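# Pull out and quarter-turn the right-side yellow rod

## Task

Take the yellow rod closest to the right arm, draw it outward until it stops, rotate it by 90 degrees so its little player figures end up horizontal, and finish with neither arm (nor any camera cable) in contact with that rod.

## Robot and tools

Robot: two 6-joint arms, left_arm and right_arm, each with a parallel two-finger gripper and a wrist camera (cam_left_wrist, cam_right_wrist, both 672x504 fisheye). Calibrated bases in the scene frame: left_arm at (-0.028, +0.289, +0.027) m, right_arm at (-0.040, -0.349, +0.007) m, each turned only slightly about vertical; up is +z in both base frames.

Frames: the scene frame has its origin on the table top halfway between the nominal bases, +z up, +x reaching out over the table, left_arm toward +y. Each arm's end_effector_position (metres) and end_effector_quat_wxyz are given in that arm's own base frame and may be off by a few cm. The gripper's fingers point along its +z and close along its y; the reported point sits between the pads, roughly 1 cm short of the tips.

Row layout (used by execute_actions and move): one flat list of 14 numbers, each in [-1, 1]: 7 for left_arm then 7 for right_arm, even if only one arm should move. Per arm the order is: wrist pitch (joint4), shoulder (joint2), wrist yaw (joint5), wrist roll (joint6), elbow (joint3), waist (joint1), opening. The six joint numbers are offsets, not poses: they are added to the arm's Joint targets as they stand when the action (or move) begins, not to the previous row; sending the same offset again moves further. Scale: 1.0 equals 2.224 rad for waist, shoulder and elbow, and 8.485 rad for wrist pitch, yaw and roll. Send 0 to keep a joint at its target. The opening is absolute: +1 fully open, -1 closed; resend the current value to leave a gripper alone, since 0 means half open.

Stated joint ranges (rad): waist -2.618 to 3.054, shoulder 0.000 to 3.142, elbow 0.000 to 3.142, wrist pitch -1.571 to 1.571, wrist yaw -1.571 to 1.571, wrist roll -2.094 to 2.094. Real limits may differ by up to 0.059. An action that would push a joint more than 0.059 beyond its range is rejected for both arms; a malformed first action rejects the whole call. Targets are clipped to the real limit and the result may print "joint sent to its limit". Each step a target can lead its measured angle by at most 0.339 rad (big three joints) or 2.2 rad (wrist joints), and targets that would shift the gripper over 200 mm from where it is get scaled back, so large displacements take several actions.

Tools:
- execute_actions(actions, cameras): actions is a list of actions; each action is a list of up to 15 rows, one per 1/30 s control step; a short action repeats its final row to fill 15 steps. An empty list just reports state. cameras picks which images come back (omit/null/["all"] for all, [] for none).
- move(target, speed, blend, opening_speed, blocking, cameras): target is one 14-number row or a list of up to 15 rows; every row is an offset from the same starting Joint targets. All joints travel together along joint-space paths (grippers curve), lasting at least 0.5 s and up to 10 s. speed in rad/s (0.01 to 12.57, default 0.5) caps the joint with the longest travel; one value or one per target. blend (rad) rounds corners in a list. opening_speed (per second on the -1..+1 scale, 0.2 or more) ramps the fingers. blocking=false returns after about 0.5 s while motion continues. Paths do not avoid obstacles or the other arm. The extra "move:" line reports done, off_target (resting more than 0.035 rad from target), moving, held or fault, plus limits=held if steps were withheld. Neither done nor off_target tells you about contact.
- wait(seconds 0 to 10): lets time pass holding last commands.
- stop(): brakes a running move.
- zoom_image(camera, region [x0, y0, x1, y1] in image pixels, at most 504x504): closer view of the latest image of cam_left_wrist or cam_right_wrist.
- read_manual(section "licences"): licence text only.
- finished_scene(scene): ends the current scene (give its number); irreversible, so call it only once the rod is out, turned, and released.

Result lines: Joint positions / Joint velocities / Joint targets per arm in the joint order above (rad, rad/s), plus finger gap (m; 0.094 open). Joint targets is the base for your next offsets. "within noise" means an arm is still. Tool commands shows current gripper commands. grip_measured is the finger opening on the command scale; empty it may read up to 2.7 mm wide; it follows the command even after touching, so it does not signal contact. Joint torques include gravity, are noisy and offset, positive toward larger angle; entries 2, 5 and 6 wrap at ±28 N m. Calls with actions also list some per-step joint readings. "joint command not followed" means the clearance check altered targets.

Gripping: each pad squeezes about 50 to 64 N. Commanding roughly 0.05 (0.11 for round parts) below the touch reading gives full force. Release by commanding well above grip_measured.

Avoid: collisions or squeezes between the two arms (can end the scene), fast impacts, driving far past a contact (presses harder), dropping things, and letting parts go while moving. A stalled arm keeps pushing; command its targets back past its measured positions. Holding loads, stretched poses or pushing into unreachable poses heats motors: MOTOR HOT appears at 75 °C, an OVER-TEMPERATURE FAULT at 90 °C folds and disables that arm, and at 100 °C it goes limp. Wrist camera images may lag while moving. Remember a camera cable resting on the rod counts as touching it.

Each tool is called after ">>>" by a JSON object that holds its "method" and its "body", one argument or row to a line.

## Session

>>> {"method": "execute_actions", "body": {
  "actions": []
}}

Scene clock: 0.00 s.
left_arm: end_effector_position=(+0.4127, +0.0165, +0.1264) grip_measured=+1.000 end_effector_quat_wxyz=(+0.618, -0.002, +0.786, +0.007) | right_arm: end_effector_position=(+0.3903, -0.0463, +0.1052) grip_measured=+1.000 end_effector_quat_wxyz=(+0.587, +0.098, +0.798, -0.097)
Joint names: [wrist pitch, shoulder, wrist yaw, wrist roll, elbow, waist]
Joint positions: left_arm=[0.901 1.55 0.039 0.018 0.411 0.054 0.094] | right_arm=[0.871 1.537 0.276 0.046 0.357 0.003 0.094]
Joint velocities: within noise
Joint torques (N m): no reading
Heat: left arm: 40 °C; right arm: 39 °C.
Joint targets: left_arm=[0.889 1.548 0.039 0.019 0.413 0.054] | right_arm=[0.861 1.534 0.277 0.048 0.360 0.003]
Tool commands: left_gripper/opening=+1.0 right_gripper/opening=+1.0
camera_calibration:
cam_left_wrist: T_world_to_cam=[[-0.0177666, -0.985889, 0.166453, -0.00796993], [-0.580802, -0.125334, -0.804339, 0.378982], [0.813851, -0.110967, -0.570379, -0.140833], [0, 0, 0, 1]] pos_world=[0.334589, 0.0240143, 0.225829]
cam_right_wrist: T_world_to_cam=[[-0.259, -0.939853, 0.222701, 0.0247898], [-0.669431, 0.00846419, -0.742826, 0.372487], [0.696262, -0.341475, -0.631359, -0.103415], [0, 0, 0, 1]] pos_world=[0.327779, -0.0151678, 0.20588]

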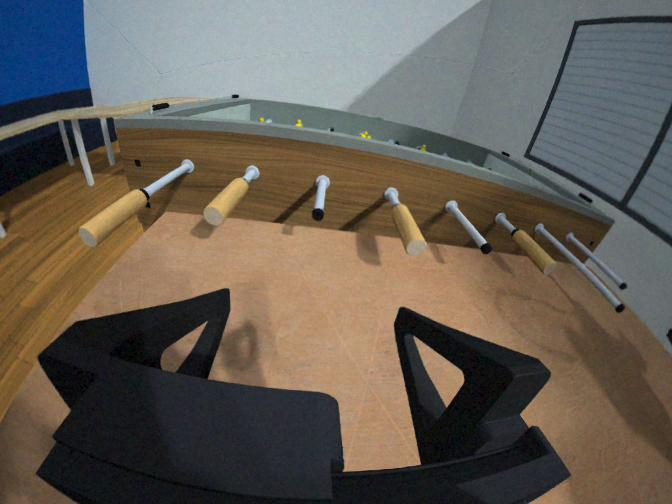

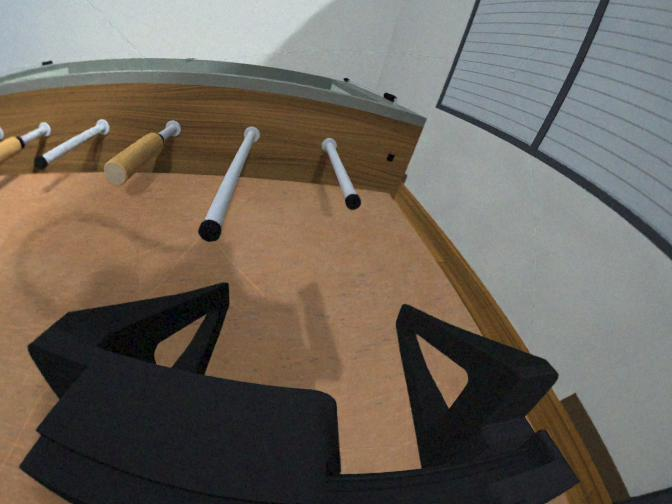

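>>> {"method": "move", "body": {
  "target": [0,0,0,0,0,0,1,-0.1427,-0.0854,-0.0051,-0.0057,0.3750,0.1039,0.5],
  "speed": 1.2,
  "cameras": ["cam_right_wrist"]
}}

>>> {"method": "zoom_image", "body": {
  "camera": "cam_right_wrist",
  "region": [100, 60, 400, 320]
}}

Scene clock: 7.50 s.
left_arm: end_effector_position=(+0.4127, +0.0165, +0.1264) grip_measured=+1.000 end_effector_quat_wxyz=(+0.618, -0.002, +0.786, +0.007) | right_arm: end_effector_position=(+0.4245, +0.0556, +0.2728) grip_measured=+0.502 end_effector_quat_wxyz=(+0.510, -0.035, +0.858, -0.046)
Joint names: [wrist pitch, shoulder, wrist yaw, wrist roll, elbow, waist]
Joint positions: left_arm=[0.901 1.55 0.039 0.018 0.411 0.054 0.094] | right_arm=[-0.336 1.351 0.244 0.004 1.174 0.229 0.071]
Joint velocities: within noise
Joint torques (N m): left_arm=[1.87 -6.8 -0.01 0.02 5.64 -0.08] | right_arm=[1.53 -5.3 0 -0.05 8.79 0.54]
Heat: left arm: 40 °C; right arm: 40 °C.
Joint targets: left_arm=[0.889 1.548 0.039 0.019 0.413 0.054] | right_arm=[-0.350 1.344 0.234 -0.001 1.194 0.234]
move: done
camera_calibration:
cam_right_wrist: T_world_to_cam=[[0.0545649, -0.954906, 0.29185, -0.058989], [-0.781317, -0.22283, -0.583002, 0.535719], [0.621745, -0.196216, -0.758243, 0.0716342], [0, 0, 0, 1]] pos_world=[0.377247, 0.077101, 0.383857]
Images, in order (width x height): cam_right_wrist 672x504.

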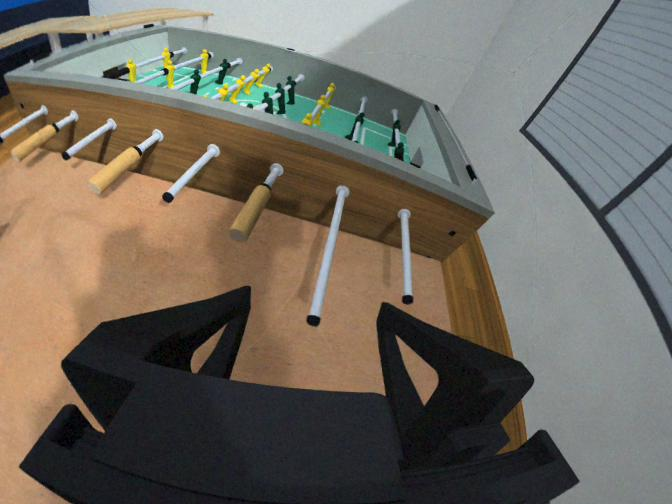

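Scaled by 1.680 from the camera's 672x504 image, which has a finer 960x720 frame.

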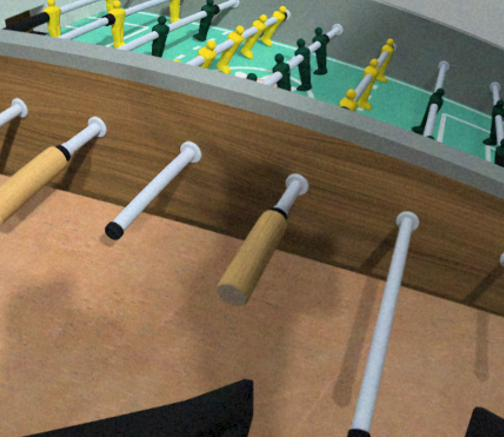

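>>> {"method": "move", "body": {
  "target": [
    [0,0,0,0,0,0,1,0.0199,0.3577,0.0198,0.0349,0.2095,0.0743,0.5],
    [0,0,0,0,0,0,1,0.0156,0.5459,0.0124,0.0289,0.4226,0.0387,0.5]
  ],
  "speed": [0.9,0.5],
  "cameras": ["cam_right_wrist"]
}}

Scene clock: 46.90 s.
left_arm: end_effector_position=(+0.4127, +0.0165, +0.1264) grip_measured=+1.000 end_effector_quat_wxyz=(+0.618, -0.002, +0.786, +0.007) | right_arm: end_effector_position=(+0.6586, +0.1600, +0.0787) grip_measured=+0.502 end_effector_quat_wxyz=(+0.467, +0.044, +0.883, -0.022)
Joint names: [wrist pitch, shoulder, wrist yaw, wrist roll, elbow, waist]
Joint positions: left_arm=[0.901 1.55 0.039 0.018 0.411 0.054 0.094] | right_arm=[-0.21 2.535 0.347 0.25 2.104 0.326 0.071]
Joint velocities: within noise
Joint torques (N m): left_arm=[1.86 -6.72 -0.01 0.01 5.67 -0.1] | right_arm=[1.43 -12.1 0.07 -0.05 9.42 -0.51]
Heat: left arm: 40 °C; right arm: 40 °C.
Joint targets: left_arm=[0.889 1.548 0.039 0.019 0.413 0.054] | right_arm=[-0.217 2.558 0.339 0.244 2.134 0.320]
move: done
camera_calibration:
cam_right_wrist: T_world_to_cam=[[-0.0370084, -0.984048, 0.17401, 0.158848], [-0.849168, -0.0608309, -0.524607, 0.643014], [0.526824, -0.167179, -0.833371, -0.136764], [0, 0, 0, 1]] pos_world=[0.623956, 0.172565, 0.195713]
Images, in order (width x height): cam_right_wrist 672x504.

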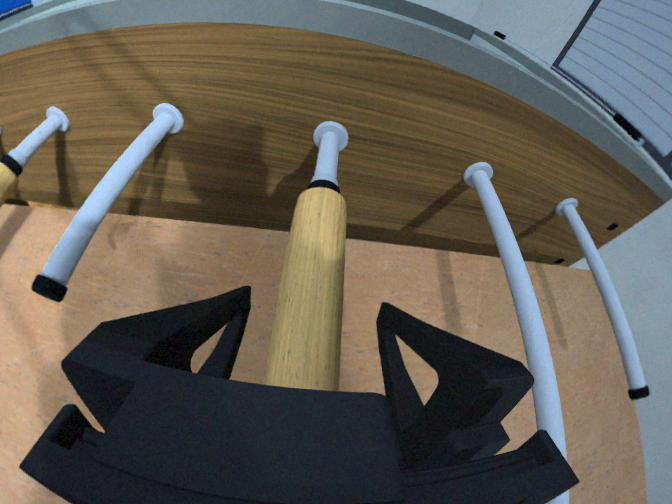

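>>> {"method": "move", "body": {
  "target": [
    [0,0,0,0,0,0,1,0.0015,0.0062,0.0010,0,0,0.0040,0.5],
    [0,0,0,0,0,0,1,0.0015,0.0062,0.0010,0,0,0.0040,-0.6]
  ],
  "opening_speed": 1.2,
  "cameras": ["cam_right_wrist"]
}}

Scene clock: 64.60 s.
left_arm: end_effector_position=(+0.4127, +0.0165, +0.1264) grip_measured=+1.000 end_effector_quat_wxyz=(+0.618, -0.002, +0.786, +0.007) | right_arm: end_effector_position=(+0.6587, +0.1603, +0.0726) grip_measured=-0.311 end_effector_quat_wxyz=(+0.464, +0.042, +0.884, -0.023)
Joint names: [wrist pitch, shoulder, wrist yaw, wrist roll, elbow, waist]
Joint positions: left_arm=[0.901 1.55 0.039 0.018 0.411 0.054 0.094] | right_arm=[-0.206 2.545 0.345 0.249 2.104 0.326 0.032]
Joint velocities: within noise
Joint torques (N m): left_arm=[1.84 -6.78 0 0.02 5.68 -0.05] | right_arm=[1.51 -11.84 0.2 -0.05 9.4 0.28]
Heat: left arm: 40 °C; right arm: 42 °C.
Joint targets: left_arm=[0.889 1.548 0.039 0.019 0.413 0.054] | right_arm=[-0.205 2.572 0.348 0.244 2.134 0.329]
move: done
camera_calibration:
cam_right_wrist: T_world_to_cam=[[-0.0342007, -0.983771, 0.176141, 0.158214], [-0.852638, -0.0632232, -0.518663, 0.642043], [0.521381, -0.167923, -0.836638, -0.137965], [0, 0, 0, 1]] pos_world=[0.624773, 0.173071, 0.189709]
Images, in order (width x height): cam_right_wrist 672x504.

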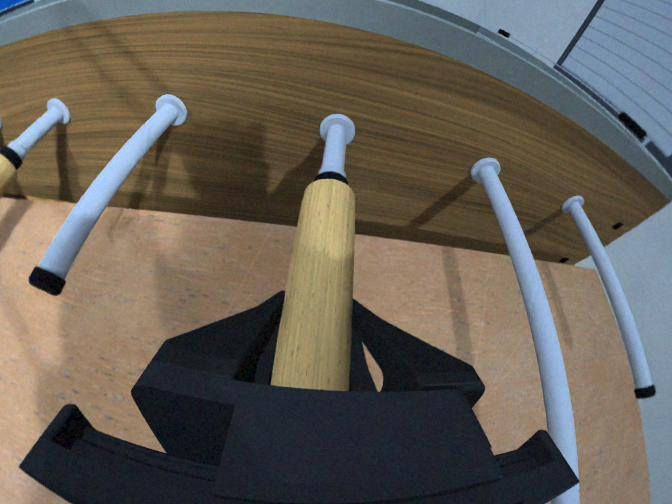

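>>> {"method": "move", "body": {
  "target": [
    [0,0,0,0,0,0,1,0.0192,-0.1109,0.0041,0.0041,-0.1894,0.0203,-0.6],
    [0,0,0,0,0,0,1,0.0323,-0.1943,0.0098,0.0090,-0.3301,0.0481,-0.6],
    [0,0,0,0,0,0,1,0.0381,-0.2473,0.0148,0.0134,-0.4126,0.0724,-0.6]
  ],
  "speed": [0.5,0.5,0.35],
  "blend": 0.04,
  "cameras": []
}}

>>> {"method": "move", "body": {
  "target": [0,0,0,0,0,0,1,0.0019,-0.0184,0.0018,0.0016,-0.0283,0.0088,-0.6],
  "speed": 0.3,
  "cameras": ["cam_right_wrist"]
}}

Scene clock: 80.53 s.
left_arm: end_effector_position=(+0.4127, +0.0165, +0.1264) grip_measured=+1.000 end_effector_quat_wxyz=(+0.618, -0.002, +0.786, +0.007) | right_arm: end_effector_position=(+0.5053, +0.1763, +0.0669) grip_measured=-0.311 end_effector_quat_wxyz=(+0.459, +0.039, +0.887, -0.022)
Joint names: [wrist pitch, shoulder, wrist yaw, wrist roll, elbow, waist]
Joint positions: left_arm=[0.901 1.55 0.039 0.018 0.411 0.054 0.094] | right_arm=[0.116 2.052 0.46 0.354 1.236 0.482 0.032]
Joint velocities: within noise
Joint torques (N m): left_arm=[1.86 -6.82 -0.01 0.02 5.65 -0.08] | right_arm=[1.46 -12.37 0.37 0.05 4.78 0.75]
Heat: left arm: 40 °C; right arm: 45 °C.
Joint targets: left_arm=[0.889 1.548 0.039 0.019 0.413 0.054] | right_arm=[0.118 2.022 0.473 0.358 1.216 0.490]
move: done
No camera images: "cameras" was empty.

Scene clock: 81.30 s.
left_arm: end_effector_position=(+0.4127, +0.0165, +0.1264) grip_measured=+1.000 end_effector_quat_wxyz=(+0.618, -0.002, +0.786, +0.007) | right_arm: end_effector_position=(+0.4907, +0.1781, +0.0667) grip_measured=-0.311 end_effector_quat_wxyz=(+0.459, +0.038, +0.887, -0.020)
Joint names: [wrist pitch, shoulder, wrist yaw, wrist roll, elbow, waist]
Joint positions: left_arm=[0.901 1.55 0.039 0.018 0.411 0.054 0.094] | right_arm=[0.134 2.013 0.471 0.367 1.174 0.502 0.032]
Joint velocities: within noise
Joint torques (N m): left_arm=[1.85 -6.78 0 0.02 5.64 -0.09] | right_arm=[1.43 -12.12 0.42 0.06 4.62 0.75]
Heat: left arm: 40 °C; right arm: 45 °C.
Joint targets: left_arm=[0.889 1.548 0.039 0.019 0.413 0.054] | right_arm=[0.134 1.981 0.489 0.372 1.153 0.510]
move: done
camera_calibration:
cam_right_wrist: T_world_to_cam=[[-0.0229414, -0.984352, 0.174711, 0.165615], [-0.857638, -0.0704258, -0.509409, 0.500029], [0.513742, -0.161525, -0.842602, -0.0493429], [0, 0, 0, 1]] pos_world=[0.457993, 0.190268, 0.184208]
Images, in order (width x height): cam_right_wrist 672x504.

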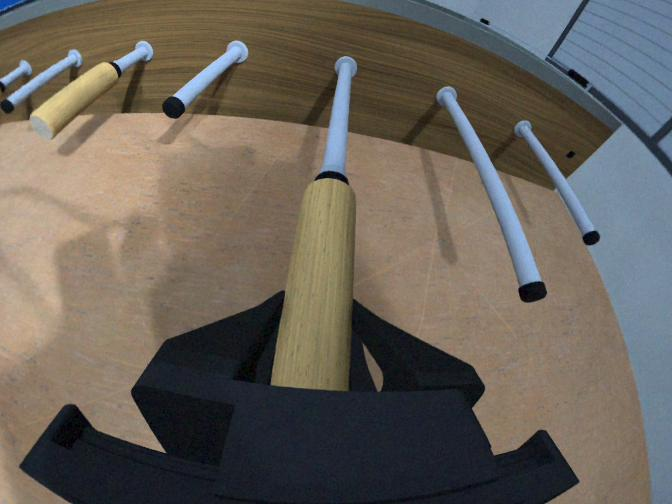

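>>> {"method": "move", "body": {
  "target": [0,0,0,0,0,0,1,0.0017,-0.0165,0.0018,0.0016,-0.0260,0.0088,-0.6],
  "speed": 0.3,
  "cameras": []
}}

Scene clock: 86.93 s.
left_arm: end_effector_position=(+0.4127, +0.0165, +0.1264) grip_measured=+1.000 end_effector_quat_wxyz=(+0.618, -0.002, +0.786, +0.007) | right_arm: end_effector_position=(+0.4887, +0.1778, +0.0684) grip_measured=-0.311 end_effector_quat_wxyz=(+0.474, +0.043, +0.880, -0.012)
Joint names: [wrist pitch, shoulder, wrist yaw, wrist roll, elbow, waist]
Joint positions: left_arm=[0.901 1.55 0.039 0.018 0.411 0.054 0.094] | right_arm=[0.202 2.001 0.473 0.368 1.132 0.504 0.032]
Joint velocities: within noise
Joint torques (N m): left_arm=[1.85 -6.78 0 0.01 5.63 -0.05] | right_arm=[1 -14.05 0.56 0.2 3.44 2.3]
Heat: left arm: 40 °C; right arm: 45 °C.
Joint targets: left_arm=[0.889 1.548 0.039 0.019 0.413 0.054] | right_arm=[0.149 1.945 0.504 0.385 1.096 0.529]
move: off_target (right_arm); right_arm: the shoulder is farthest, 0.057 rad from its target
No camera images: "cameras" was empty.

>>> {"method": "move", "body": {
  "target": [
    [0,0,0,0,0,0,1,-0.0016,0.0172,-0.0015,-0.0012,0.0253,-0.0068,-0.6],
    [0,0,0,0,0,0,1,-0.0142,0.0746,0.0410,-0.0399,0.0889,0.0375,-0.6],
    [0,0,0,0,0,0,1,0.0177,0.1346,0.0757,-0.1046,0.0905,0.0633,-0.6],
    [0,0,0,0,0,0,1,0.0699,0.1714,0.0844,-0.1634,0.0595,0.0679,-0.6],
    [0,0,0,0,0,0,1,0.1028,0.1989,0.0854,-0.1995,0.0487,0.0683,-0.6],
    [0,0,0,0,0,0,1,0.1291,0.2267,0.0851,-0.2305,0.0488,0.0682,-0.6]
  ],
  "speed": 0.6,
  "blend": 0.03,
  "cameras": ["cam_right_wrist"]
}}

Scene clock: 128.33 s.
left_arm: end_effector_position=(+0.4127, +0.0165, +0.1264) grip_measured=+1.000 end_effector_quat_wxyz=(+0.618, -0.002, +0.786, +0.007) | right_arm: end_effector_position=(+0.4884, +0.1737, +0.0739) grip_measured=-0.311 end_effector_quat_wxyz=(+0.344, -0.340, +0.623, -0.614)
Joint names: [wrist pitch, shoulder, wrist yaw, wrist roll, elbow, waist]
Joint positions: left_arm=[0.901 1.55 0.039 0.018 0.411 0.054 0.094] | right_arm=[1.202 2.444 1.231 -1.535 1.215 0.67 0.032]
Joint velocities: within noise
Joint torques (N m): left_arm=[1.85 -6.78 0 0.01 5.64 -0.06] | right_arm=[1.74 -10.58 0.01 -0.37 3.66 1.02]
Heat: left arm: 39 °C; right arm: 48 °C.
Joint targets: left_arm=[0.889 1.548 0.039 0.019 0.413 0.054] | right_arm=[1.245 2.449 1.226 -1.570 1.204 0.681]
move: off_target (right_arm); blend cut to 0.0281 rad at target 1; right_arm: the wrist pitch is farthest, 0.042 rad from its target
camera_calibration:
cam_right_wrist: T_world_to_cam=[[0.0551638, 0.163407, 0.985015, -0.137374], [-0.819361, -0.556374, 0.138185, 0.51924], [0.570617, -0.814706, 0.103198, -0.0270127], [0, 0, 0, 1]] pos_world=[0.448437, 0.289332, 0.0663519]
Images, in order (width x height): cam_right_wrist 672x504.

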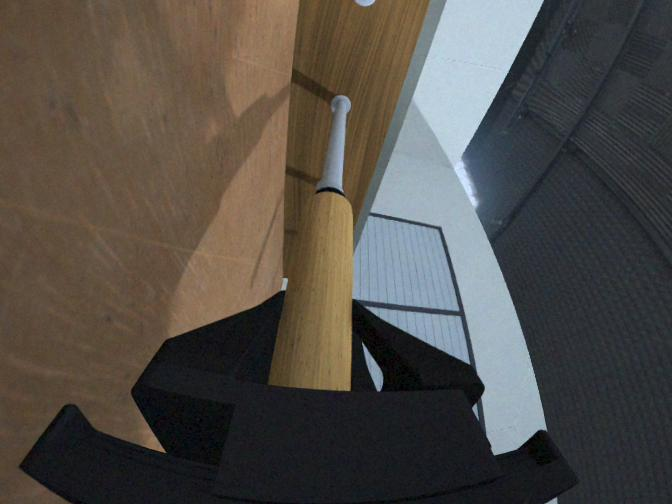

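>>> {"method": "move", "body": {
  "target": [
    [0,0,0,0,0,0,1,0,0,0,0,0,0,0.2],
    [0,0,0,0,0,0,1,0.0127,-0.0305,0.0186,0,-0.0791,0.0934,0.2],
    [0,0,0,0,0,0,1,-0.0569,-0.2963,0.0186,0,-0.0791,0.0934,0.2],
    [0,0,0,0,0,0,1,-0.1880,-0.4969,-0.1169,0.1850,-0.0045,-0.2010,0.2]
  ],
  "speed": [0.4,0.4,0.8,1.2],
  "opening_speed": 1.5,
  "blend": [0,0.04,0.1,0],
  "cameras": ["cam_right_wrist"]
}}

Scene clock: 146.47 s.
left_arm: end_effector_position=(+0.4127, +0.0165, +0.1264) grip_measured=+1.000 end_effector_quat_wxyz=(+0.618, -0.002, +0.786, +0.007) | right_arm: end_effector_position=(+0.4237, +0.0599, +0.2672) grip_measured=+0.198 end_effector_quat_wxyz=(+0.504, -0.048, +0.861, -0.050)
Joint names: [wrist pitch, shoulder, wrist yaw, wrist roll, elbow, waist]
Joint positions: left_arm=[0.901 1.55 0.039 0.018 0.411 0.054 0.094] | right_arm=[-0.337 1.356 0.245 -0.015 1.167 0.239 0.056]
Joint velocities: within noise
Joint torques (N m): left_arm=[1.87 -6.8 -0.01 0.01 5.65 -0.02] | right_arm=[1.47 -5.83 -0.01 0.2 9.35 -0.43]
Heat: left arm: 39 °C; right arm: 47 °C.
Joint targets: left_arm=[0.889 1.548 0.039 0.019 0.413 0.054] | right_arm=[-0.351 1.343 0.234 -0.001 1.194 0.234]
move: done
camera_calibration:
cam_right_wrist: T_world_to_cam=[[0.0767426, -0.947694, 0.309817, -0.0678271], [-0.784708, -0.249105, -0.56761, 0.53174], [0.615097, -0.199556, -0.76278, 0.073015], [0, 0, 0, 1]] pos_world=[0.377554, 0.0827506, 0.378529]
Images, in order (width x height): cam_right_wrist 672x504.

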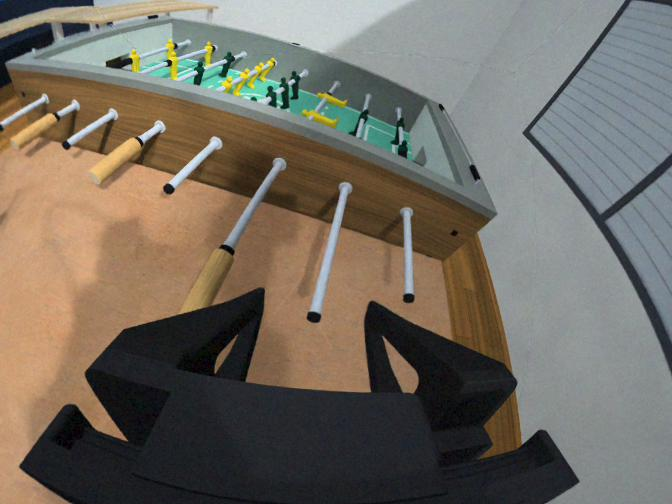

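>>> {"method": "finished_scene", "body": {
  "scene": 3
}}

The scene is finished: the task was done.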